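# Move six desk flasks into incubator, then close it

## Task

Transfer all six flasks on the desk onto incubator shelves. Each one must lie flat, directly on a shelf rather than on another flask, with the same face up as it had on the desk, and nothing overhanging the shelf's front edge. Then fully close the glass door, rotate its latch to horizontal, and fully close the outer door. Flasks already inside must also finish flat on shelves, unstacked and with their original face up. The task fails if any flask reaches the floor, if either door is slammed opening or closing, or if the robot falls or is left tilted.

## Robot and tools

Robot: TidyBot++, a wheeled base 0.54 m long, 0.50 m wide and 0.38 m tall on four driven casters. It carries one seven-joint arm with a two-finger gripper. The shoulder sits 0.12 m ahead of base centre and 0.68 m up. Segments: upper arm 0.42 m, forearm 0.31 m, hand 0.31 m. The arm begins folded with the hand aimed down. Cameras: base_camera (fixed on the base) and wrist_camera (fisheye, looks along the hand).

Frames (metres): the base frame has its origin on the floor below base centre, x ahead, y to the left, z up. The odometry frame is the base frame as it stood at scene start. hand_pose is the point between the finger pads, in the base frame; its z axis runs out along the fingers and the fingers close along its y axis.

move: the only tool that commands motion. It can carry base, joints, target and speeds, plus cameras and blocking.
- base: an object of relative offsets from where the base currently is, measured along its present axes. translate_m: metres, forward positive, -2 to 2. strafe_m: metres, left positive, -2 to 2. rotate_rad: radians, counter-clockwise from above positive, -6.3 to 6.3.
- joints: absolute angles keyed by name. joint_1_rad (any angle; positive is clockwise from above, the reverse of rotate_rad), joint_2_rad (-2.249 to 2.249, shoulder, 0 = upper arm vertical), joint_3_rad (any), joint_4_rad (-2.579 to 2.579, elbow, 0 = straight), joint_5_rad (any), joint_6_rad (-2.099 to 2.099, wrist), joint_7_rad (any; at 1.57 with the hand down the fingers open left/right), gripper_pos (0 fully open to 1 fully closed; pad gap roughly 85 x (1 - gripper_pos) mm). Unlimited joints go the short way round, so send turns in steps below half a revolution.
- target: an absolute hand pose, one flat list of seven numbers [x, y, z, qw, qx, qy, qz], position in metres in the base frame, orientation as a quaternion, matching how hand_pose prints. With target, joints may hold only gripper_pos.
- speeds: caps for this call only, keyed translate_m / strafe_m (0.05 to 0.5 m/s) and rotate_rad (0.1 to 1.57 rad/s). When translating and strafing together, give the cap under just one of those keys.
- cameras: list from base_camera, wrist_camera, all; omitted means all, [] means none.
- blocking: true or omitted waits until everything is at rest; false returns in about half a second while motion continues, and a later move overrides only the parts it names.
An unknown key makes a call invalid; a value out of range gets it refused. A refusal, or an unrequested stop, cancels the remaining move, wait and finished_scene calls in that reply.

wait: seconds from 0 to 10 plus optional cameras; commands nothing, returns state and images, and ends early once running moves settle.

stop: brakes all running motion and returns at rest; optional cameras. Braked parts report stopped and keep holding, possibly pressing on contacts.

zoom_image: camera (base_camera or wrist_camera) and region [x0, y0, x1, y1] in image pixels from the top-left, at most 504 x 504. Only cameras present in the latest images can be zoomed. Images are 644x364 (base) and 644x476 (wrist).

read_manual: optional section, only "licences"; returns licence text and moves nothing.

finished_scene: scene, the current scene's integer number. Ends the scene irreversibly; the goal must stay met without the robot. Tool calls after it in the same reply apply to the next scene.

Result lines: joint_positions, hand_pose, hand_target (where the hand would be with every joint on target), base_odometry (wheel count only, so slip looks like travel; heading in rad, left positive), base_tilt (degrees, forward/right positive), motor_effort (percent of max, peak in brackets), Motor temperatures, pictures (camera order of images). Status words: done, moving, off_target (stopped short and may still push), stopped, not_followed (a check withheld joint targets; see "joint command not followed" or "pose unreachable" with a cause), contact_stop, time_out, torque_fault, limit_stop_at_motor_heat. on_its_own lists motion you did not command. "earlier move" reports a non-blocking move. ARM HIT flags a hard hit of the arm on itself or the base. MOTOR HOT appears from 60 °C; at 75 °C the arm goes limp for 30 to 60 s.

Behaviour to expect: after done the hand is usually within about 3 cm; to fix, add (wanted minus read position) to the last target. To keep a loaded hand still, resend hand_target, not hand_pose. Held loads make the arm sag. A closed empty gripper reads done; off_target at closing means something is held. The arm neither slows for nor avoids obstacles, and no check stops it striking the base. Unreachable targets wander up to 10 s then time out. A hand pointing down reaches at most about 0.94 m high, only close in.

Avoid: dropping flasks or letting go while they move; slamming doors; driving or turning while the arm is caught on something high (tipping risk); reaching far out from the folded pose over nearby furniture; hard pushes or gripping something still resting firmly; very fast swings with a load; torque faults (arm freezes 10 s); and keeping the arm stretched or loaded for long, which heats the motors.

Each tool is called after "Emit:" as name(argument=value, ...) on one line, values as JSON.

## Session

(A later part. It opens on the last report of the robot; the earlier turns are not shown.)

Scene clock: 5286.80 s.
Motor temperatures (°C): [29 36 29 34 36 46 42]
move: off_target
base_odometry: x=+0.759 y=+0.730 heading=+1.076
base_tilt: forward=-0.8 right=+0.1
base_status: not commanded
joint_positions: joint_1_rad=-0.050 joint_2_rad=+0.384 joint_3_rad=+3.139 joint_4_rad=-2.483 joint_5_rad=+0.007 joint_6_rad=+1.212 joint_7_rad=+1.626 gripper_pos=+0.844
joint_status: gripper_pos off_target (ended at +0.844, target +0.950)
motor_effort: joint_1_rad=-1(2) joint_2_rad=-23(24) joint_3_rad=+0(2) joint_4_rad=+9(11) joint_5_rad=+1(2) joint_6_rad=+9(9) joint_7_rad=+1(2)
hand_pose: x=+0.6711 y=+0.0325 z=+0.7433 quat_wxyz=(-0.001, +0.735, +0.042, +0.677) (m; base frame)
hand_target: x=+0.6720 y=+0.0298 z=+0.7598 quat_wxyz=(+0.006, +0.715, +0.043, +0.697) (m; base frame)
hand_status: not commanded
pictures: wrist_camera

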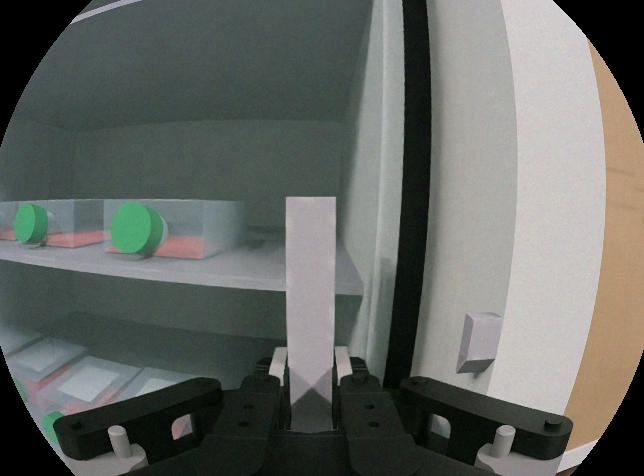

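Emit:
move(joints={"joint_7_rad": 2.1}, cameras=["wrist_camera"])

Emit:
move(joints={"joint_7_rad": 2.55}, cameras=["wrist_camera"])

Scene clock: 5296.53 s.
Motor temperatures (°C): [29 36 29 34 36 46 42]
move: done
base_odometry: x=+0.759 y=+0.730 heading=+1.076
base_tilt: forward=-0.8 right=+0.1
base_status: not commanded
joint_positions: joint_1_rad=-0.050 joint_2_rad=+0.384 joint_3_rad=+3.139 joint_4_rad=-2.483 joint_5_rad=+0.005 joint_6_rad=+1.215 joint_7_rad=+2.028 gripper_pos=+0.844
joint_status: all done
motor_effort: joint_1_rad=-3(4) joint_2_rad=-22(24) joint_3_rad=-3(3) joint_4_rad=+11(11) joint_5_rad=+4(4) joint_6_rad=+8(9) joint_7_rad=+1(2)
hand_pose: x=+0.6713 y=+0.0315 z=+0.7442 quat_wxyz=(+0.135, +0.711, +0.187, +0.664) (m; base frame)
hand_target: x=+0.6720 y=+0.0298 z=+0.7598 quat_wxyz=(+0.165, +0.687, +0.205, +0.678) (m; base frame)
hand_status: not commanded
pictures: wrist_camera

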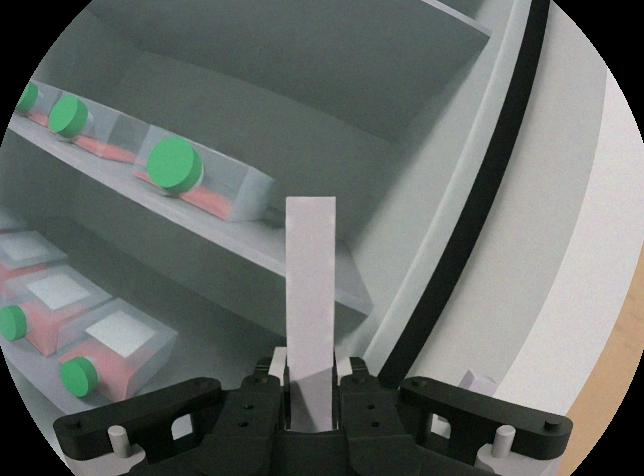

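Scene clock: 5297.73 s.
Motor temperatures (°C): [29 36 29 34 36 46 42]
move: done
base_odometry: x=+0.759 y=+0.730 heading=+1.076
base_tilt: forward=-0.8 right=+0.1
base_status: not commanded
joint_positions: joint_1_rad=-0.046 joint_2_rad=+0.384 joint_3_rad=+3.139 joint_4_rad=-2.483 joint_5_rad=-0.002 joint_6_rad=+1.223 joint_7_rad=+2.462 gripper_pos=+0.844
joint_status: all done
motor_effort: joint_1_rad=-5(6) joint_2_rad=-20(22) joint_3_rad=-4(4) joint_4_rad=+10(11) joint_5_rad=+6(6) joint_6_rad=+7(8) joint_7_rad=+2(3)
hand_pose: x=+0.6716 y=+0.0280 z=+0.7467 quat_wxyz=(+0.278, +0.653, +0.331, +0.621) (m; base frame)
hand_target: x=+0.6720 y=+0.0298 z=+0.7598 quat_wxyz=(+0.312, +0.624, +0.353, +0.624) (m; base frame)
hand_status: not commanded
pictures: wrist_camera

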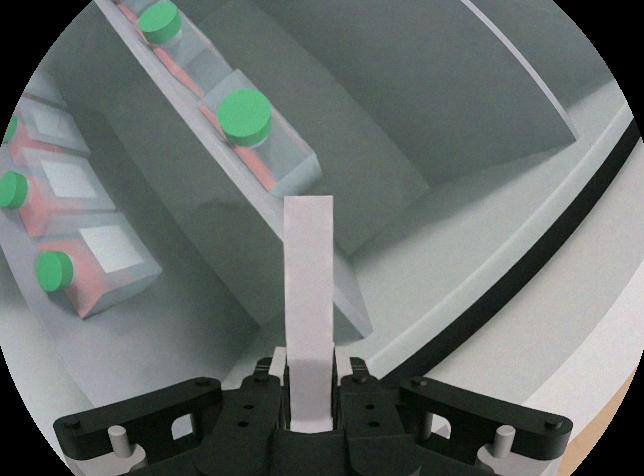

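Emit:
move(joints={"joint_7_rad": 2.95}, cameras=["wrist_camera"])

Emit:
move(joints={"joint_7_rad": 3.15}, cameras=["wrist_camera"])

Scene clock: 5303.87 s.
Motor temperatures (°C): [29 36 29 34 36 46 42]
move: done
base_odometry: x=+0.759 y=+0.730 heading=+1.076
base_tilt: forward=-0.8 right=+0.1
base_status: not commanded
joint_positions: joint_1_rad=-0.045 joint_2_rad=+0.383 joint_3_rad=+3.139 joint_4_rad=-2.483 joint_5_rad=-0.005 joint_6_rad=+1.234 joint_7_rad=+2.873 gripper_pos=+0.844
joint_status: all done
motor_effort: joint_1_rad=-6(7) joint_2_rad=-19(20) joint_3_rad=-4(5) joint_4_rad=+11(11) joint_5_rad=+5(7) joint_6_rad=+5(7) joint_7_rad=+0(3)
hand_pose: x=+0.6717 y=+0.0260 z=+0.7505 quat_wxyz=(+0.403, +0.570, +0.453, +0.554) (m; base frame)
hand_target: x=+0.6720 y=+0.0298 z=+0.7598 quat_wxyz=(+0.430, +0.541, +0.470, +0.549) (m; base frame)
hand_status: not commanded
pictures: wrist_camera

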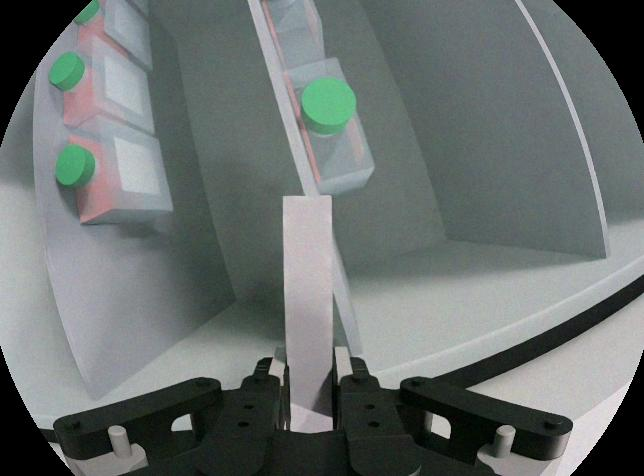

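Scene clock: 5304.83 s.
Motor temperatures (°C): [29 36 29 34 36 46 42]
move: done
base_odometry: x=+0.759 y=+0.730 heading=+1.076
base_tilt: forward=-0.8 right=+0.1
base_status: not commanded
joint_positions: joint_1_rad=-0.044 joint_2_rad=+0.381 joint_3_rad=+3.139 joint_4_rad=-2.483 joint_5_rad=-0.005 joint_6_rad=+1.238 joint_7_rad=+3.093 gripper_pos=+0.844
joint_status: all done
motor_effort: joint_1_rad=-6(6) joint_2_rad=-20(20) joint_3_rad=-5(5) joint_4_rad=+9(10) joint_5_rad=+5(6) joint_6_rad=+5(5) joint_7_rad=+0(1)
hand_pose: x=+0.6717 y=+0.0257 z=+0.7527 quat_wxyz=(+0.463, +0.516, +0.511, +0.508) (m; base frame)
hand_target: x=+0.6720 y=+0.0298 z=+0.7598 quat_wxyz=(+0.482, +0.492, +0.522, +0.504) (m; base frame)
hand_status: not commanded
pictures: wrist_camera

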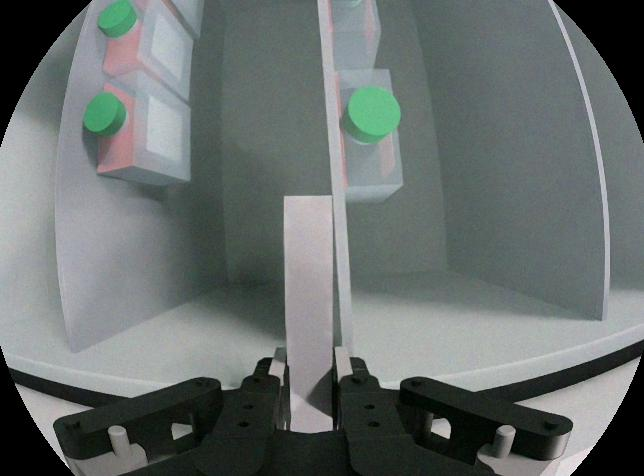

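Emit:
move(joints={"joint_7_rad": 3.21}, cameras=["wrist_camera"])

Scene clock: 5312.77 s.
Motor temperatures (°C): [29 36 29 34 36 46 42]
move: done
base_odometry: x=+0.759 y=+0.730 heading=+1.076
base_tilt: forward=-0.8 right=+0.1
base_status: not commanded
joint_positions: joint_1_rad=-0.044 joint_2_rad=+0.381 joint_3_rad=+3.139 joint_4_rad=-2.483 joint_5_rad=-0.005 joint_6_rad=+1.239 joint_7_rad=+3.153 gripper_pos=+0.844
joint_status: all done
motor_effort: joint_1_rad=-5(6) joint_2_rad=-19(20) joint_3_rad=-4(5) joint_4_rad=+8(9) joint_5_rad=+5(5) joint_6_rad=+5(5) joint_7_rad=+1(2)
hand_pose: x=+0.6717 y=+0.0256 z=+0.7533 quat_wxyz=(+0.478, +0.500, +0.526, +0.494) (m; base frame)
hand_target: x=+0.6720 y=+0.0298 z=+0.7598 quat_wxyz=(+0.497, +0.476, +0.536, +0.489) (m; base frame)
hand_status: not commanded
pictures: wrist_camera

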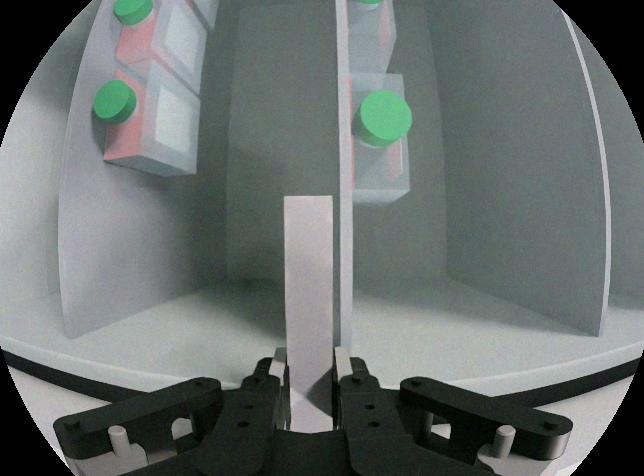

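Emit:
move(joints={"gripper_pos": 0.6}, cameras=["wrist_camera"])

Emit:
move(base={"translate_m": -0.2, "strafe_m": -0.01}, speeds={"translate_m": 0.12}, cameras=["wrist_camera"])

Scene clock: 5330.27 s.
Motor temperatures (°C): [29 36 29 34 36 46 42]
move: done
base_odometry: x=+0.759 y=+0.730 heading=+1.076
base_tilt: forward=-0.8 right=+0.2
base_status: not commanded
joint_positions: joint_1_rad=-0.046 joint_2_rad=+0.385 joint_3_rad=+3.139 joint_4_rad=-2.490 joint_5_rad=-0.005 joint_6_rad=+1.239 joint_7_rad=+3.153 gripper_pos=+0.600
joint_status: all done
motor_effort: joint_1_rad=+0(6) joint_2_rad=-24(25) joint_3_rad=-1(5) joint_4_rad=+9(12) joint_5_rad=+1(5) joint_6_rad=+9(10) joint_7_rad=+0(1)
hand_pose: x=+0.6697 y=+0.0268 z=+0.7483 quat_wxyz=(+0.475, +0.502, +0.530, +0.492) (m; base frame)
hand_target: x=+0.6720 y=+0.0298 z=+0.7598 quat_wxyz=(+0.497, +0.476, +0.536, +0.489) (m; base frame)
hand_status: not commanded
pictures: wrist_camera

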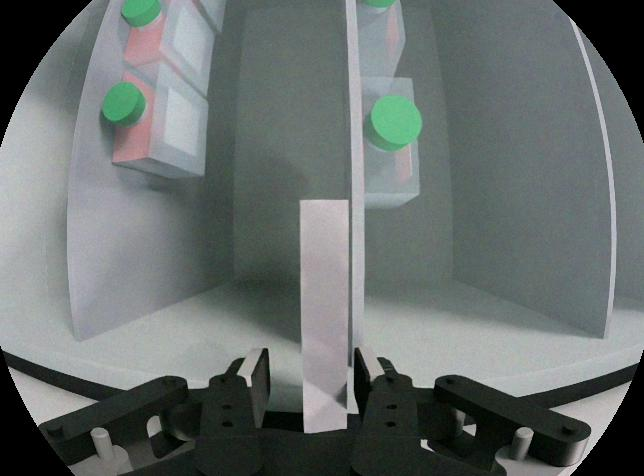

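Scene clock: 5332.53 s.
Motor temperatures (°C): [29 36 29 34 36 46 42]
move: done
base_odometry: x=+0.673 y=+0.549 heading=+1.076
base_tilt: forward=-0.8 right=+0.1
base_status: done
joint_positions: joint_1_rad=-0.046 joint_2_rad=+0.386 joint_3_rad=+3.139 joint_4_rad=-2.490 joint_5_rad=-0.005 joint_6_rad=+1.239 joint_7_rad=+3.153 gripper_pos=+0.600
joint_status: not commanded
motor_effort: joint_1_rad=-1(3) joint_2_rad=-23(25) joint_3_rad=-1(1) joint_4_rad=+9(11) joint_5_rad=+0(1) joint_6_rad=+9(9) joint_7_rad=+0(1)
hand_pose: x=+0.6699 y=+0.0268 z=+0.7480 quat_wxyz=(+0.475, +0.502, +0.530, +0.492) (m; base frame)
hand_target: x=+0.6720 y=+0.0298 z=+0.7598 quat_wxyz=(+0.497, +0.476, +0.536, +0.489) (m; base frame)
hand_status: not commanded
pictures: wrist_camera

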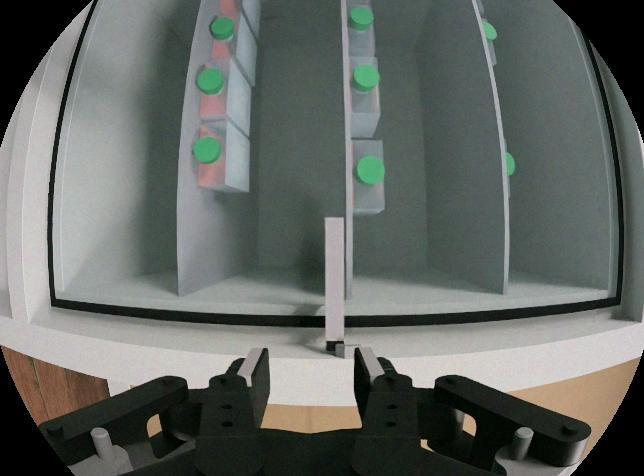

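Emit:
zoom_image(camera="wrist_camera", region=[270, 190, 410, 390])

Emit:
move(joints={"joint_7_rad": 1.64, "gripper_pos": 1.0}, cameras=["wrist_camera"])

Scaled by 2.520.

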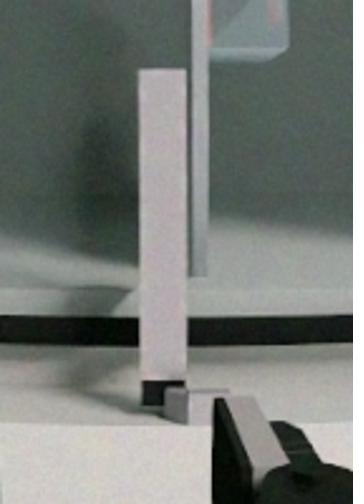

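Scene clock: 5340.87 s.
Motor temperatures (°C): [29 37 29 34 36 46 42]
move: done
base_odometry: x=+0.673 y=+0.549 heading=+1.076
base_tilt: forward=-0.8 right=+0.1
base_status: not commanded
joint_positions: joint_1_rad=-0.046 joint_2_rad=+0.386 joint_3_rad=+3.139 joint_4_rad=-2.490 joint_5_rad=-0.005 joint_6_rad=+1.239 joint_7_rad=+1.716 gripper_pos=+0.999
joint_status: all done
motor_effort: joint_1_rad=-1(2) joint_2_rad=-23(24) joint_3_rad=-1(1) joint_4_rad=+9(10) joint_5_rad=+0(1) joint_6_rad=+8(10) joint_7_rad=+1(2)
hand_pose: x=+0.6699 y=+0.0268 z=+0.7480 quat_wxyz=(+0.034, +0.727, +0.068, +0.683) (m; base frame)
hand_target: x=+0.6720 y=+0.0298 z=+0.7598 quat_wxyz=(+0.006, +0.715, +0.043, +0.697) (m; base frame)
hand_status: not commanded
pictures: wrist_camera

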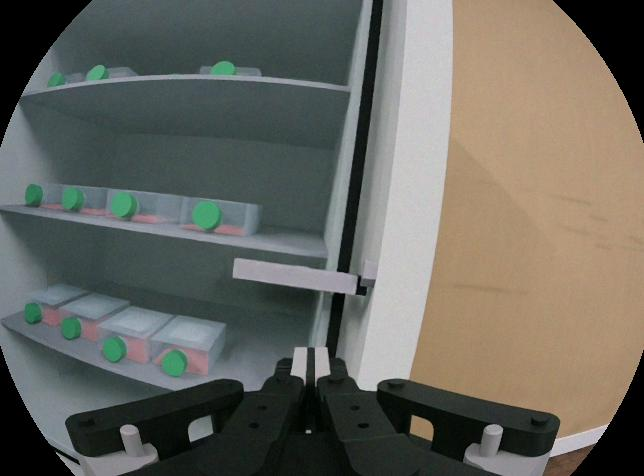

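Emit:
move(base={"translate_m": -0.674, "strafe_m": -0.034}, speeds={"translate_m": 0.3}, cameras=["wrist_camera"])

Scene clock: 5403.80 s.
Motor temperatures (°C): [29 37 29 34 36 46 42]
move: done
base_odometry: x=+0.382 y=-0.061 heading=+1.076
base_tilt: forward=-0.8 right=+0.1
base_status: done
joint_positions: joint_1_rad=-0.046 joint_2_rad=+0.386 joint_3_rad=+3.139 joint_4_rad=-2.490 joint_5_rad=-0.005 joint_6_rad=+1.239 joint_7_rad=+1.716 gripper_pos=+0.999
joint_status: not commanded
motor_effort: joint_1_rad=-1(2) joint_2_rad=-23(26) joint_3_rad=+0(1) joint_4_rad=+10(11) joint_5_rad=+0(1) joint_6_rad=+9(9) joint_7_rad=+1(2)
hand_pose: x=+0.6700 y=+0.0268 z=+0.7477 quat_wxyz=(+0.034, +0.727, +0.068, +0.683) (m; base frame)
hand_target: x=+0.6720 y=+0.0298 z=+0.7598 quat_wxyz=(+0.006, +0.715, +0.043, +0.697) (m; base frame)
hand_status: not commanded
pictures: wrist_camera

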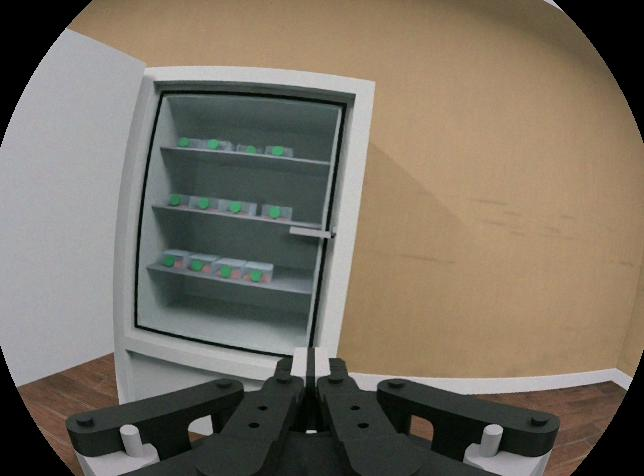

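Emit:
zoom_image(camera="wrist_camera", region=[110, 60, 390, 370])

Scaled by 1.626.

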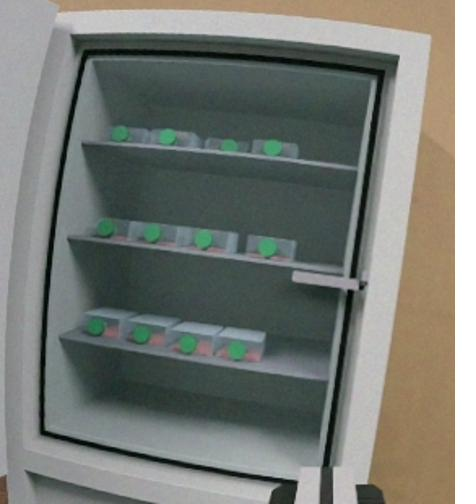

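Emit:
move(base={"translate_m": -0.044, "strafe_m": 0.88}, speeds={"strafe_m": 0.3}, cameras=["wrist_camera"])

Emit:
move(base={"rotate_rad": 0.6}, speeds={"rotate_rad": 0.5}, cameras=["wrist_camera", "base_camera"])

Scene clock: 5417.70 s.
Motor temperatures (°C): [29 37 29 34 36 46 42]
move: done
base_odometry: x=-0.413 y=+0.318 heading=+1.076
base_tilt: forward=-0.8 right=+0.1
base_status: done
joint_positions: joint_1_rad=-0.047 joint_2_rad=+0.386 joint_3_rad=+3.139 joint_4_rad=-2.490 joint_5_rad=-0.005 joint_6_rad=+1.239 joint_7_rad=+1.716 gripper_pos=+0.999
joint_status: not commanded
motor_effort: joint_1_rad=-1(5) joint_2_rad=-23(25) joint_3_rad=-1(3) joint_4_rad=+9(10) joint_5_rad=+0(2) joint_6_rad=+9(9) joint_7_rad=+0(1)
hand_pose: x=+0.6700 y=+0.0271 z=+0.7477 quat_wxyz=(+0.033, +0.727, +0.068, +0.683) (m; base frame)
hand_target: x=+0.6720 y=+0.0298 z=+0.7598 quat_wxyz=(+0.006, +0.715, +0.043, +0.697) (m; base frame)
hand_status: not commanded
pictures: wrist_camera

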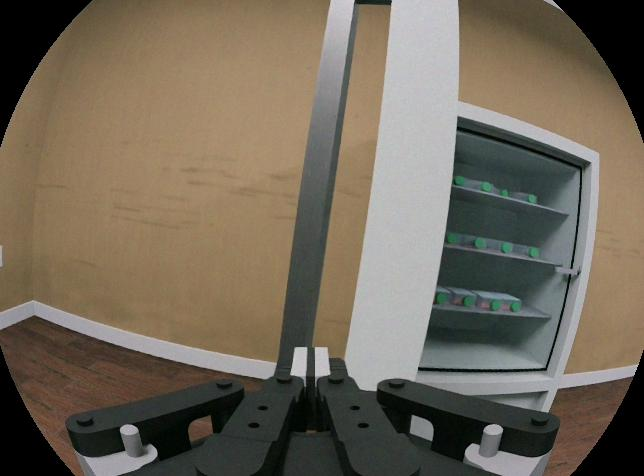

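Scene clock: 5419.53 s.
Motor temperatures (°C): [29 37 29 34 36 46 42]
move: done
base_odometry: x=-0.413 y=+0.318 heading=+1.675
base_tilt: forward=-0.8 right=+0.1
base_status: done
joint_positions: joint_1_rad=-0.048 joint_2_rad=+0.386 joint_3_rad=+3.139 joint_4_rad=-2.490 joint_5_rad=-0.005 joint_6_rad=+1.239 joint_7_rad=+1.716 gripper_pos=+0.999
joint_status: not commanded
motor_effort: joint_1_rad=-1(4) joint_2_rad=-24(25) joint_3_rad=-1(3) joint_4_rad=+9(10) joint_5_rad=+0(1) joint_6_rad=+8(9) joint_7_rad=+0(1)
hand_pose: x=+0.6700 y=+0.0278 z=+0.7477 quat_wxyz=(+0.033, +0.727, +0.069, +0.683) (m; base frame)
hand_target: x=+0.6720 y=+0.0298 z=+0.7598 quat_wxyz=(+0.006, +0.715, +0.043, +0.697) (m; base frame)
hand_status: not commanded
pictures: base_camera, wrist_camera

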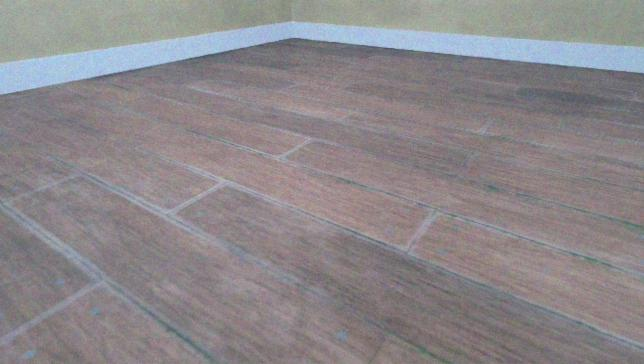

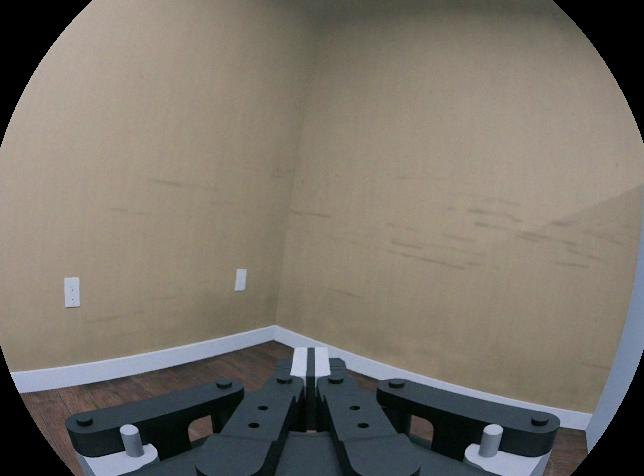

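Emit:
move(base={"rotate_rad": -0.799}, speeds={"rotate_rad": 0.5}, joints={"joint_7_rad": 1.55}, cameras=["wrist_camera"])

Scene clock: 5447.10 s.
Motor temperatures (°C): [29 37 29 34 36 46 42]
move: done
base_odometry: x=-0.413 y=+0.319 heading=+0.877
base_tilt: forward=-0.8 right=+0.1
base_status: done
joint_positions: joint_1_rad=-0.048 joint_2_rad=+0.386 joint_3_rad=+3.139 joint_4_rad=-2.490 joint_5_rad=-0.005 joint_6_rad=+1.239 joint_7_rad=+1.612 gripper_pos=+0.999
joint_status: all done
motor_effort: joint_1_rad=-1(3) joint_2_rad=-24(24) joint_3_rad=-1(2) joint_4_rad=+9(10) joint_5_rad=+0(2) joint_6_rad=+9(9) joint_7_rad=+1(1)
hand_pose: x=+0.6700 y=+0.0280 z=+0.7477 quat_wxyz=(-0.003, +0.729, +0.031, +0.683) (m; base frame)
hand_target: x=+0.6720 y=+0.0298 z=+0.7598 quat_wxyz=(-0.025, +0.717, +0.011, +0.697) (m; base frame)
hand_status: not commanded
pictures: wrist_camera

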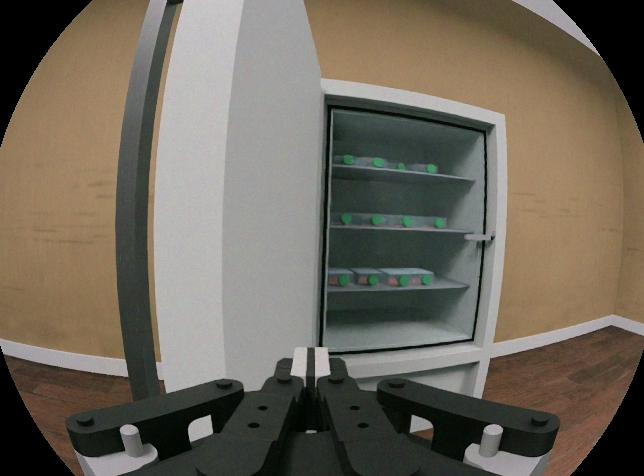

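Emit:
move(base={"translate_m": -0.069, "strafe_m": 0.27}, speeds={"strafe_m": 0.25}, cameras=["wrist_camera"])

Emit:
move(base={"translate_m": 0.175, "strafe_m": 0.0448}, speeds={"translate_m": 0.15}, cameras=["wrist_camera"])

Scene clock: 5487.50 s.
Motor temperatures (°C): [29 37 29 33 36 46 42]
move: done
base_odometry: x=-0.665 y=+0.438 heading=+0.877
base_tilt: forward=-0.8 right=+0.1
base_status: done
joint_positions: joint_1_rad=-0.048 joint_2_rad=+0.386 joint_3_rad=+3.139 joint_4_rad=-2.490 joint_5_rad=-0.005 joint_6_rad=+1.239 joint_7_rad=+1.612 gripper_pos=+0.999
joint_status: not commanded
motor_effort: joint_1_rad=-1(4) joint_2_rad=-23(24) joint_3_rad=+0(3) joint_4_rad=+9(10) joint_5_rad=+1(1) joint_6_rad=+9(9) joint_7_rad=+0(1)
hand_pose: x=+0.6700 y=+0.0280 z=+0.7477 quat_wxyz=(-0.003, +0.729, +0.031, +0.683) (m; base frame)
hand_target: x=+0.6720 y=+0.0298 z=+0.7598 quat_wxyz=(-0.025, +0.717, +0.011, +0.697) (m; base frame)
hand_status: not commanded
pictures: wrist_camera

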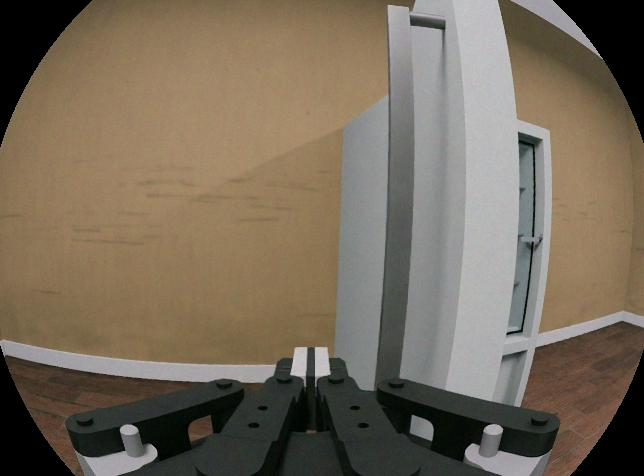

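Scene clock: 5489.37 s.
Motor temperatures (°C): [29 37 29 33 36 46 42]
move: done
base_odometry: x=-0.588 y=+0.601 heading=+0.877
base_tilt: forward=-0.8 right=+0.1
base_status: done
joint_positions: joint_1_rad=-0.048 joint_2_rad=+0.386 joint_3_rad=+3.139 joint_4_rad=-2.490 joint_5_rad=-0.005 joint_6_rad=+1.239 joint_7_rad=+1.612 gripper_pos=+0.999
joint_status: not commanded
motor_effort: joint_1_rad=-1(2) joint_2_rad=-23(26) joint_3_rad=-1(2) joint_4_rad=+9(11) joint_5_rad=+0(1) joint_6_rad=+9(9) joint_7_rad=+0(1)
hand_pose: x=+0.6700 y=+0.0280 z=+0.7476 quat_wxyz=(-0.003, +0.729, +0.031, +0.683) (m; base frame)
hand_target: x=+0.6720 y=+0.0298 z=+0.7598 quat_wxyz=(-0.025, +0.717, +0.011, +0.697) (m; base frame)
hand_status: not commanded
pictures: wrist_camera

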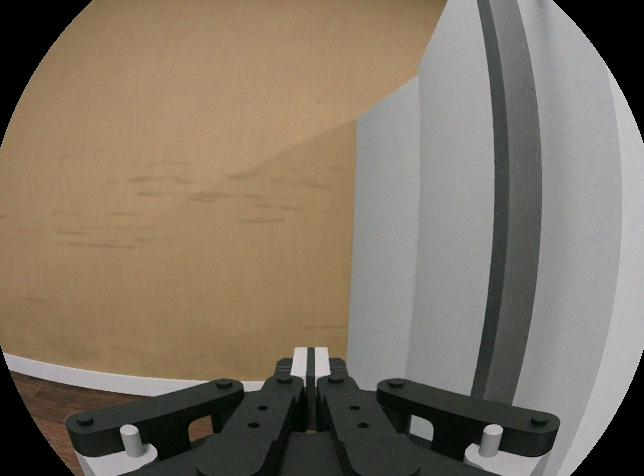

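Emit:
move(base={"translate_m": 0.1763, "strafe_m": 0.045}, speeds={"translate_m": 0.15}, cameras=["wrist_camera", "base_camera"])

Scene clock: 5506.20 s.
Motor temperatures (°C): [29 37 29 33 36 46 42]
move: done
base_odometry: x=-0.510 y=+0.766 heading=+0.877
base_tilt: forward=-0.8 right=+0.1
base_status: done
joint_positions: joint_1_rad=-0.048 joint_2_rad=+0.387 joint_3_rad=+3.139 joint_4_rad=-2.490 joint_5_rad=-0.005 joint_6_rad=+1.239 joint_7_rad=+1.612 gripper_pos=+0.999
joint_status: not commanded
motor_effort: joint_1_rad=-1(3) joint_2_rad=-24(25) joint_3_rad=+0(1) joint_4_rad=+9(11) joint_5_rad=+0(1) joint_6_rad=+9(10) joint_7_rad=+0(1)
hand_pose: x=+0.6700 y=+0.0280 z=+0.7474 quat_wxyz=(-0.003, +0.730, +0.031, +0.683) (m; base frame)
hand_target: x=+0.6720 y=+0.0298 z=+0.7598 quat_wxyz=(-0.025, +0.717, +0.011, +0.697) (m; base frame)
hand_status: not commanded
pictures: base_camera, wrist_camera

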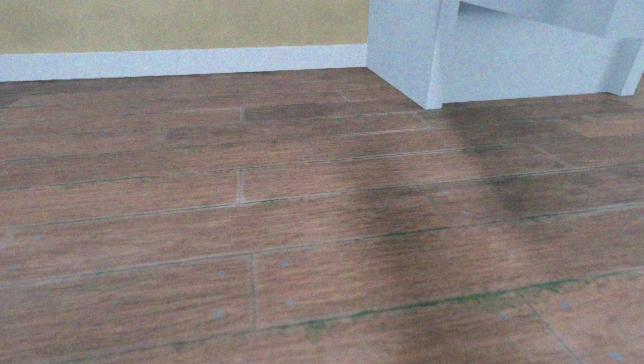

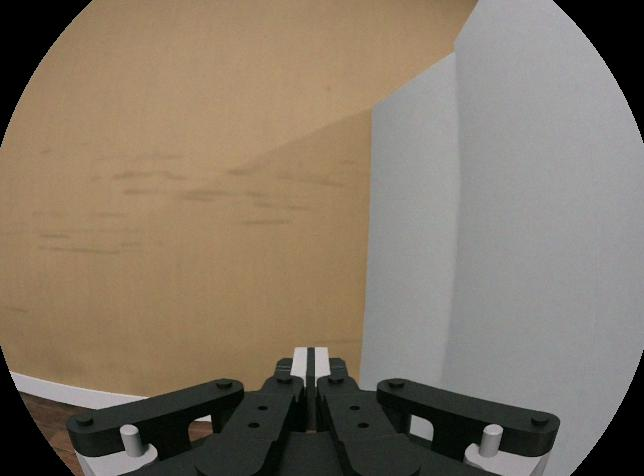

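Emit:
move(base={"translate_m": 0.0149, "strafe_m": -0.0581}, speeds={"strafe_m": 0.06}, cameras=["wrist_camera"])

Emit:
move(base={"translate_m": 0.005, "strafe_m": -0.0194}, speeds={"strafe_m": 0.06}, cameras=["wrist_camera"])

Scene clock: 5537.27 s.
Motor temperatures (°C): [29 37 29 33 36 46 42]
move: done
base_odometry: x=-0.455 y=+0.740 heading=+0.878
base_tilt: forward=-0.8 right=+0.2
base_status: done
joint_positions: joint_1_rad=-0.048 joint_2_rad=+0.387 joint_3_rad=+3.139 joint_4_rad=-2.490 joint_5_rad=-0.005 joint_6_rad=+1.239 joint_7_rad=+1.612 gripper_pos=+0.999
joint_status: not commanded
motor_effort: joint_1_rad=-1(3) joint_2_rad=-24(24) joint_3_rad=+0(2) joint_4_rad=+10(10) joint_5_rad=+0(1) joint_6_rad=+9(9) joint_7_rad=+0(1)
hand_pose: x=+0.6700 y=+0.0280 z=+0.7474 quat_wxyz=(-0.003, +0.730, +0.031, +0.683) (m; base frame)
hand_target: x=+0.6720 y=+0.0298 z=+0.7598 quat_wxyz=(-0.025, +0.717, +0.011, +0.697) (m; base frame)
hand_status: not commanded
pictures: wrist_camera

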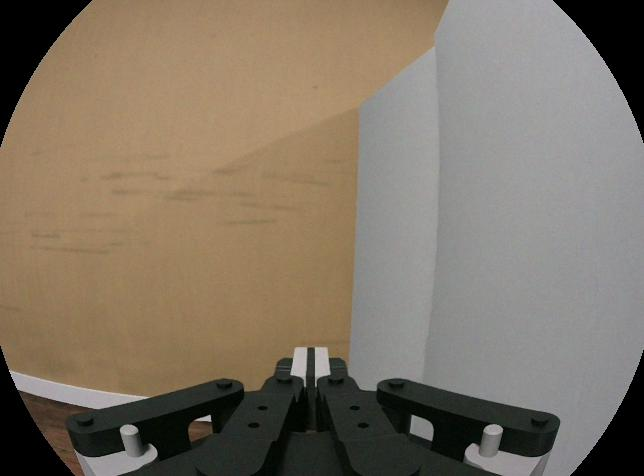

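Scene clock: 5538.10 s.
Motor temperatures (°C): [29 37 29 33 36 46 42]
move: done
base_odometry: x=-0.437 y=+0.732 heading=+0.878
base_tilt: forward=-0.8 right=+0.2
base_status: done
joint_positions: joint_1_rad=-0.049 joint_2_rad=+0.387 joint_3_rad=+3.139 joint_4_rad=-2.490 joint_5_rad=-0.005 joint_6_rad=+1.239 joint_7_rad=+1.612 gripper_pos=+0.999
joint_status: not commanded
motor_effort: joint_1_rad=-1(4) joint_2_rad=-23(25) joint_3_rad=-1(2) joint_4_rad=+9(11) joint_5_rad=+0(1) joint_6_rad=+9(9) joint_7_rad=+1(1)
hand_pose: x=+0.6700 y=+0.0281 z=+0.7474 quat_wxyz=(-0.003, +0.730, +0.031, +0.683) (m; base frame)
hand_target: x=+0.6720 y=+0.0298 z=+0.7598 quat_wxyz=(-0.025, +0.717, +0.011, +0.697) (m; base frame)
hand_status: not commanded
pictures: wrist_camera

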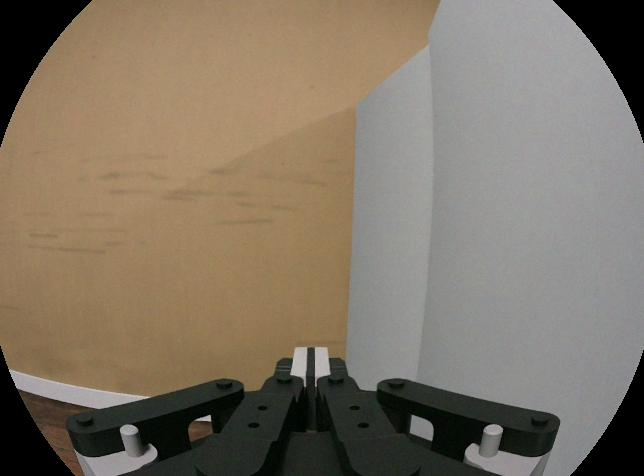

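Emit:
move(base={"translate_m": 0.005, "strafe_m": -0.0194}, speeds={"strafe_m": 0.06}, cameras=["wrist_camera"])

Emit:
move(base={"translate_m": -0.0071, "strafe_m": -0.0199}, speeds={"strafe_m": 0.06}, cameras=["wrist_camera"])

Scene clock: 5546.77 s.
Motor temperatures (°C): [29 37 29 33 36 46 42]
move: done
base_odometry: x=-0.419 y=+0.724 heading=+0.878
base_tilt: forward=-0.8 right=+0.2
base_status: done
joint_positions: joint_1_rad=-0.049 joint_2_rad=+0.387 joint_3_rad=+3.139 joint_4_rad=-2.490 joint_5_rad=-0.005 joint_6_rad=+1.239 joint_7_rad=+1.612 gripper_pos=+0.999
joint_status: not commanded
motor_effort: joint_1_rad=-1(3) joint_2_rad=-24(25) joint_3_rad=-1(2) joint_4_rad=+9(10) joint_5_rad=+0(1) joint_6_rad=+8(10) joint_7_rad=+0(1)
hand_pose: x=+0.6700 y=+0.0282 z=+0.7474 quat_wxyz=(-0.003, +0.730, +0.031, +0.683) (m; base frame)
hand_target: x=+0.6720 y=+0.0298 z=+0.7598 quat_wxyz=(-0.025, +0.717, +0.011, +0.697) (m; base frame)
hand_status: not commanded
pictures: wrist_camera

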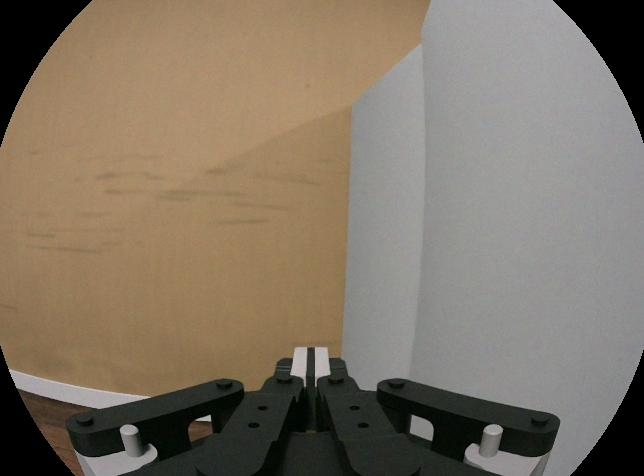

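Scene clock: 5547.63 s.
Motor temperatures (°C): [29 37 29 33 36 46 42]
move: done
base_odometry: x=-0.408 y=+0.705 heading=+0.879
base_tilt: forward=-0.8 right=+0.2
base_status: done
joint_positions: joint_1_rad=-0.049 joint_2_rad=+0.387 joint_3_rad=+3.139 joint_4_rad=-2.490 joint_5_rad=-0.005 joint_6_rad=+1.239 joint_7_rad=+1.612 gripper_pos=+0.999
joint_status: not commanded
motor_effort: joint_1_rad=-1(2) joint_2_rad=-24(25) joint_3_rad=-1(1) joint_4_rad=+10(10) joint_5_rad=+0(1) joint_6_rad=+8(9) joint_7_rad=+1(1)
hand_pose: x=+0.6700 y=+0.0283 z=+0.7474 quat_wxyz=(-0.003, +0.730, +0.031, +0.683) (m; base frame)
hand_target: x=+0.6720 y=+0.0298 z=+0.7598 quat_wxyz=(-0.025, +0.717, +0.011, +0.697) (m; base frame)
hand_status: not commanded
pictures: wrist_camera

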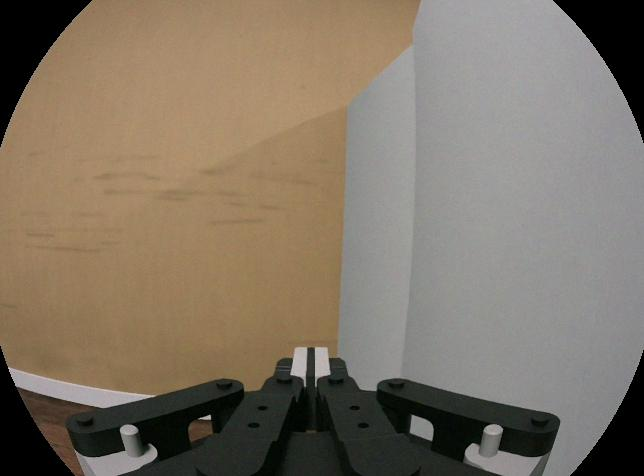

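Emit:
move(base={"translate_m": -0.0071, "strafe_m": -0.0199}, speeds={"strafe_m": 0.06}, cameras=[])

Emit:
move(base={"translate_m": -0.0032, "strafe_m": -0.0619}, speeds={"strafe_m": 0.06}, cameras=["wrist_camera", "base_camera"])

Scene clock: 5556.60 s.
Motor temperatures (°C): [29 37 29 33 36 46 42]
move: done
base_odometry: x=-0.397 y=+0.687 heading=+0.879
base_tilt: forward=-0.8 right=+0.2
base_status: done
joint_positions: joint_1_rad=-0.053 joint_2_rad=+0.387 joint_3_rad=+3.138 joint_4_rad=-2.489 joint_5_rad=-0.004 joint_6_rad=+1.239 joint_7_rad=+1.612 gripper_pos=+0.999
joint_status: not commanded
motor_effort: joint_1_rad=-1(4) joint_2_rad=-23(26) joint_3_rad=-1(3) joint_4_rad=+10(10) joint_5_rad=+0(2) joint_6_rad=+9(10) joint_7_rad=+0(1)
hand_pose: x=+0.6699 y=+0.0312 z=+0.7475 quat_wxyz=(-0.005, +0.729, +0.033, +0.683) (m; base frame)
hand_target: x=+0.6720 y=+0.0298 z=+0.7598 quat_wxyz=(-0.025, +0.717, +0.011, +0.697) (m; base frame)
hand_status: not commanded
pictures: none
No camera images: "cameras" was empty.

Scene clock: 5558.13 s.
Motor temperatures (°C): [29 37 29 33 36 46 42]
move: done
base_odometry: x=-0.351 y=+0.645 heading=+0.879
base_tilt: forward=-0.8 right=+0.2
base_status: done
joint_positions: joint_1_rad=-0.053 joint_2_rad=+0.387 joint_3_rad=+3.138 joint_4_rad=-2.489 joint_5_rad=-0.003 joint_6_rad=+1.239 joint_7_rad=+1.612 gripper_pos=+0.999
joint_status: not commanded
motor_effort: joint_1_rad=-1(5) joint_2_rad=-24(27) joint_3_rad=+0(4) joint_4_rad=+10(11) joint_5_rad=+0(3) joint_6_rad=+9(10) joint_7_rad=+0(1)
hand_pose: x=+0.6699 y=+0.0317 z=+0.7474 quat_wxyz=(-0.005, +0.729, +0.034, +0.683) (m; base frame)
hand_target: x=+0.6720 y=+0.0298 z=+0.7598 quat_wxyz=(-0.025, +0.717, +0.011, +0.697) (m; base frame)
hand_status: not commanded
pictures: base_camera, wrist_camera

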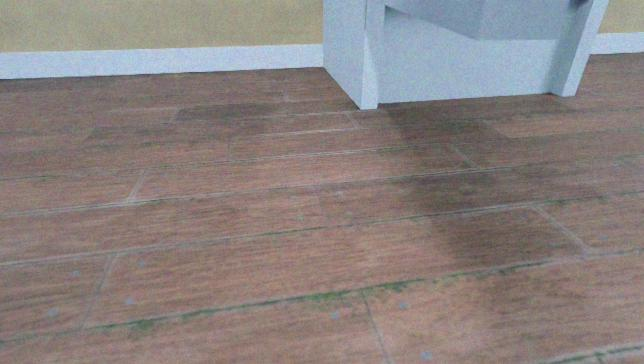

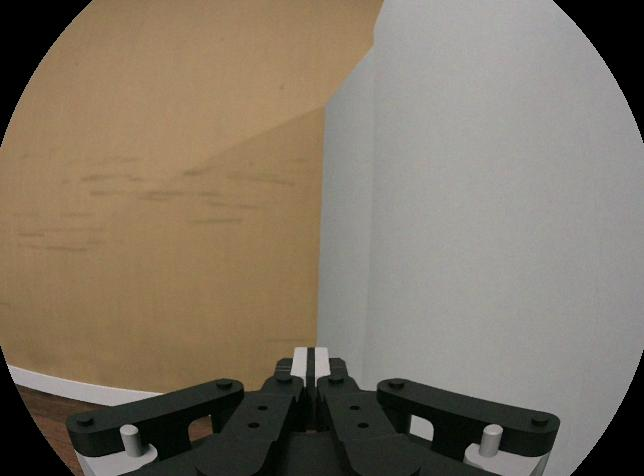

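Emit:
move(base={"translate_m": 0.0021, "strafe_m": -0.0619}, speeds={"strafe_m": 0.06}, cameras=[])

Emit:
move(base={"translate_m": 0.0076, "strafe_m": -0.0616}, speeds={"strafe_m": 0.06}, cameras=["wrist_camera"])

Scene clock: 5567.43 s.
Motor temperatures (°C): [29 37 29 33 36 46 42]
move: done
base_odometry: x=-0.302 y=+0.607 heading=+0.878
base_tilt: forward=-0.8 right=+0.1
base_status: done
joint_positions: joint_1_rad=-0.054 joint_2_rad=+0.387 joint_3_rad=+3.137 joint_4_rad=-2.489 joint_5_rad=-0.002 joint_6_rad=+1.239 joint_7_rad=+1.612 gripper_pos=+0.999
joint_status: not commanded
motor_effort: joint_1_rad=-1(4) joint_2_rad=-24(25) joint_3_rad=-1(4) joint_4_rad=+10(11) joint_5_rad=+0(3) joint_6_rad=+9(9) joint_7_rad=+1(1)
hand_pose: x=+0.6698 y=+0.0328 z=+0.7474 quat_wxyz=(-0.006, +0.729, +0.035, +0.683) (m; base frame)
hand_target: x=+0.6720 y=+0.0298 z=+0.7598 quat_wxyz=(-0.025, +0.717, +0.011, +0.697) (m; base frame)
hand_status: not commanded
pictures: none
No camera images: "cameras" was empty.

Scene clock: 5568.97 s.
Motor temperatures (°C): [29 37 29 33 36 46 42]
move: done
base_odometry: x=-0.250 y=+0.573 heading=+0.878
base_tilt: forward=-0.8 right=+0.2
base_status: done
joint_positions: joint_1_rad=-0.055 joint_2_rad=+0.387 joint_3_rad=+3.137 joint_4_rad=-2.490 joint_5_rad=-0.001 joint_6_rad=+1.239 joint_7_rad=+1.612 gripper_pos=+0.999
joint_status: not commanded
motor_effort: joint_1_rad=-1(4) joint_2_rad=-23(24) joint_3_rad=+0(4) joint_4_rad=+9(13) joint_5_rad=+0(3) joint_6_rad=+8(9) joint_7_rad=-1(1)
hand_pose: x=+0.6695 y=+0.0335 z=+0.7472 quat_wxyz=(-0.007, +0.730, +0.035, +0.683) (m; base frame)
hand_target: x=+0.6720 y=+0.0298 z=+0.7598 quat_wxyz=(-0.025, +0.717, +0.011, +0.697) (m; base frame)
hand_status: not commanded
pictures: wrist_camera

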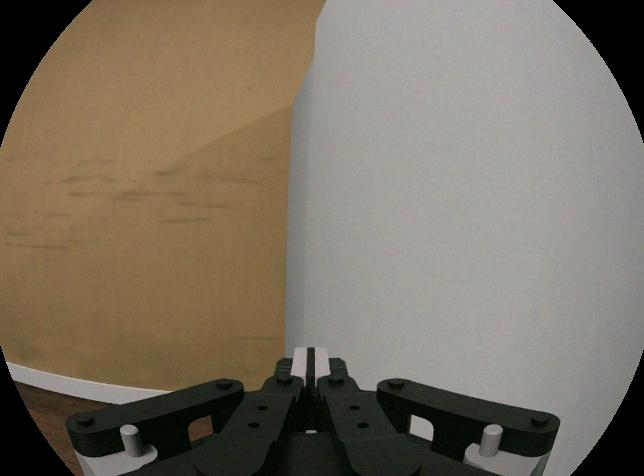

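Emit:
move(base={"translate_m": 0.0128, "strafe_m": -0.0608}, speeds={"strafe_m": 0.06}, cameras=[])

Emit:
move(base={"translate_m": 0.0224, "strafe_m": -0.0674}, speeds={"strafe_m": 0.06}, cameras=["wrist_camera"])

Scene clock: 5578.60 s.
Motor temperatures (°C): [29 37 29 33 36 46 42]
move: done
base_odometry: x=-0.195 y=+0.544 heading=+0.878
base_tilt: forward=-0.8 right=+0.2
base_status: done
joint_positions: joint_1_rad=-0.054 joint_2_rad=+0.387 joint_3_rad=+3.137 joint_4_rad=-2.490 joint_5_rad=-0.001 joint_6_rad=+1.239 joint_7_rad=+1.612 gripper_pos=+0.999
joint_status: not commanded
motor_effort: joint_1_rad=-1(4) joint_2_rad=-24(24) joint_3_rad=-1(3) joint_4_rad=+9(11) joint_5_rad=+0(3) joint_6_rad=+9(9) joint_7_rad=+0(1)
hand_pose: x=+0.6694 y=+0.0335 z=+0.7471 quat_wxyz=(-0.007, +0.730, +0.035, +0.683) (m; base frame)
hand_target: x=+0.6720 y=+0.0298 z=+0.7598 quat_wxyz=(-0.025, +0.717, +0.011, +0.697) (m; base frame)
hand_status: not commanded
pictures: none
No camera images: "cameras" was empty.

Scene clock: 5580.30 s.
Motor temperatures (°C): [29 37 29 33 36 46 42]
move: done
base_odometry: x=-0.128 y=+0.518 heading=+0.877
base_tilt: forward=-0.8 right=+0.1
base_status: done
joint_positions: joint_1_rad=-0.054 joint_2_rad=+0.387 joint_3_rad=+3.136 joint_4_rad=-2.490 joint_5_rad=+0.000 joint_6_rad=+1.239 joint_7_rad=+1.612 gripper_pos=+0.999
joint_status: not commanded
motor_effort: joint_1_rad=-1(6) joint_2_rad=-24(24) joint_3_rad=-1(5) joint_4_rad=+9(11) joint_5_rad=+0(3) joint_6_rad=+9(9) joint_7_rad=+0(1)
hand_pose: x=+0.6694 y=+0.0337 z=+0.7470 quat_wxyz=(-0.007, +0.730, +0.036, +0.683) (m; base frame)
hand_target: x=+0.6720 y=+0.0298 z=+0.7598 quat_wxyz=(-0.025, +0.717, +0.011, +0.697) (m; base frame)
hand_status: not commanded
pictures: wrist_camera

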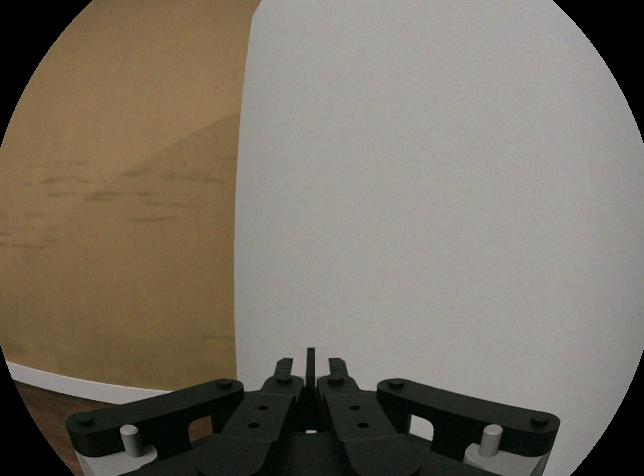

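Emit:
move(base={"translate_m": 0.024, "strafe_m": -0.0538}, speeds={"strafe_m": 0.06}, cameras=[])

Emit:
move(base={"translate_m": 0.0508, "strafe_m": -0.0822}, speeds={"strafe_m": 0.06}, cameras=["wrist_camera"])

Scene clock: 5589.90 s.
Motor temperatures (°C): [29 37 29 33 36 46 42]
move: done
base_odometry: x=-0.072 y=+0.502 heading=+0.877
base_tilt: forward=-0.8 right=+0.1
base_status: done
joint_positions: joint_1_rad=-0.054 joint_2_rad=+0.387 joint_3_rad=+3.136 joint_4_rad=-2.491 joint_5_rad=+0.000 joint_6_rad=+1.239 joint_7_rad=+1.612 gripper_pos=+0.999
joint_status: not commanded
motor_effort: joint_1_rad=-1(5) joint_2_rad=-24(25) joint_3_rad=-1(4) joint_4_rad=+9(11) joint_5_rad=+0(3) joint_6_rad=+9(9) joint_7_rad=+0(1)
hand_pose: x=+0.6693 y=+0.0339 z=+0.7470 quat_wxyz=(-0.007, +0.730, +0.036, +0.683) (m; base frame)
hand_target: x=+0.6720 y=+0.0298 z=+0.7598 quat_wxyz=(-0.025, +0.717, +0.011, +0.697) (m; base frame)
hand_status: not commanded
pictures: none
No camera images: "cameras" was empty.

Scene clock: 5592.00 s.
Motor temperatures (°C): [29 37 29 33 36 46 42]
move: done
base_odometry: x=+0.024 y=+0.488 heading=+0.876
base_tilt: forward=-0.8 right=+0.2
base_status: done
joint_positions: joint_1_rad=-0.054 joint_2_rad=+0.387 joint_3_rad=+3.136 joint_4_rad=-2.491 joint_5_rad=+0.000 joint_6_rad=+1.239 joint_7_rad=+1.612 gripper_pos=+0.999
joint_status: not commanded
motor_effort: joint_1_rad=-1(3) joint_2_rad=-23(24) joint_3_rad=-1(3) joint_4_rad=+9(13) joint_5_rad=+0(2) joint_6_rad=+9(9) joint_7_rad=+0(1)
hand_pose: x=+0.6691 y=+0.0339 z=+0.7467 quat_wxyz=(-0.007, +0.730, +0.036, +0.682) (m; base frame)
hand_target: x=+0.6720 y=+0.0298 z=+0.7598 quat_wxyz=(-0.025, +0.717, +0.011, +0.697) (m; base frame)
hand_status: not commanded
pictures: wrist_camera

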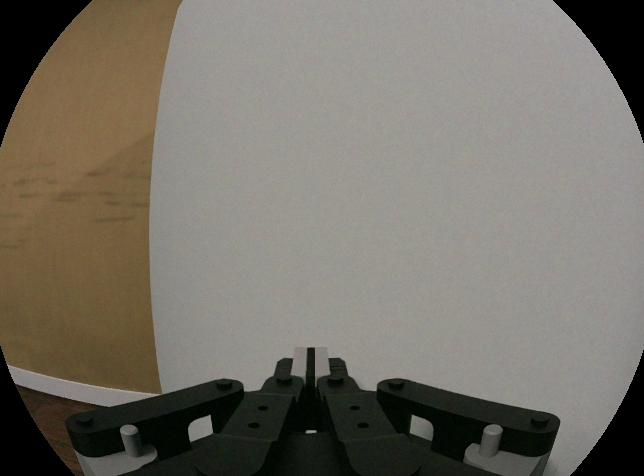

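Emit:
move(base={"translate_m": 0.0643, "strafe_m": -0.0722}, speeds={"strafe_m": 0.06}, cameras=["wrist_camera"])

Emit:
move(base={"translate_m": 0.076, "strafe_m": -0.0599}, speeds={"translate_m": 0.06}, cameras=["wrist_camera"])

Scene clock: 5602.80 s.
Motor temperatures (°C): [29 37 29 33 36 46 42]
move: done
base_odometry: x=+0.121 y=+0.491 heading=+0.876
base_tilt: forward=-0.8 right=+0.2
base_status: done
joint_positions: joint_1_rad=-0.054 joint_2_rad=+0.387 joint_3_rad=+3.136 joint_4_rad=-2.492 joint_5_rad=+0.000 joint_6_rad=+1.239 joint_7_rad=+1.612 gripper_pos=+0.999
joint_status: not commanded
motor_effort: joint_1_rad=+0(3) joint_2_rad=-23(25) joint_3_rad=-1(2) joint_4_rad=+9(13) joint_5_rad=+0(2) joint_6_rad=+9(9) joint_7_rad=+1(1)
hand_pose: x=+0.6688 y=+0.0339 z=+0.7465 quat_wxyz=(-0.007, +0.730, +0.036, +0.682) (m; base frame)
hand_target: x=+0.6720 y=+0.0298 z=+0.7598 quat_wxyz=(-0.025, +0.717, +0.011, +0.697) (m; base frame)
hand_status: not commanded
pictures: wrist_camera

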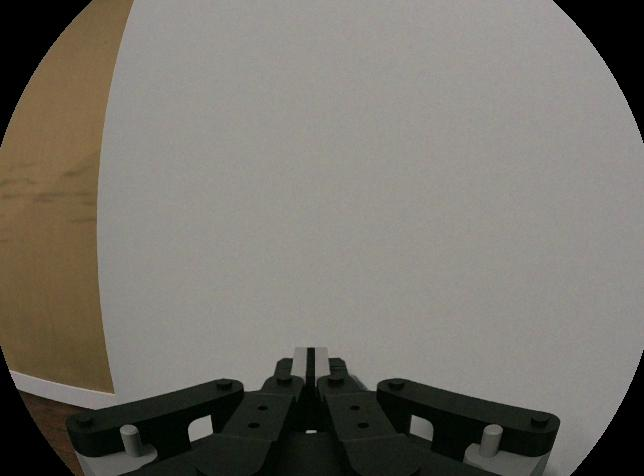

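Scene clock: 5604.90 s.
Motor temperatures (°C): [29 37 29 33 36 46 42]
move: done
base_odometry: x=+0.216 y=+0.511 heading=+0.876
base_tilt: forward=-0.8 right=+0.2
base_status: done
joint_positions: joint_1_rad=-0.056 joint_2_rad=+0.387 joint_3_rad=+3.136 joint_4_rad=-2.494 joint_5_rad=+0.002 joint_6_rad=+1.239 joint_7_rad=+1.612 gripper_pos=+0.999
joint_status: not commanded
motor_effort: joint_1_rad=-1(3) joint_2_rad=-24(25) joint_3_rad=-1(3) joint_4_rad=+10(14) joint_5_rad=+0(4) joint_6_rad=+9(9) joint_7_rad=+1(1)
hand_pose: x=+0.6681 y=+0.0359 z=+0.7458 quat_wxyz=(-0.009, +0.731, +0.038, +0.682) (m; base frame)
hand_target: x=+0.6720 y=+0.0298 z=+0.7598 quat_wxyz=(-0.025, +0.717, +0.011, +0.697) (m; base frame)
hand_status: not commanded
pictures: wrist_camera

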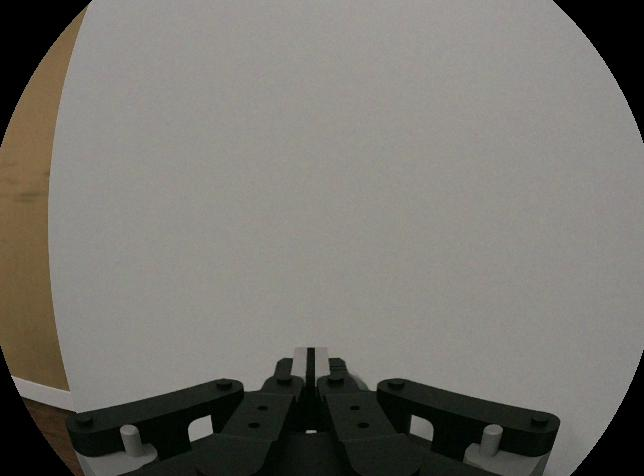

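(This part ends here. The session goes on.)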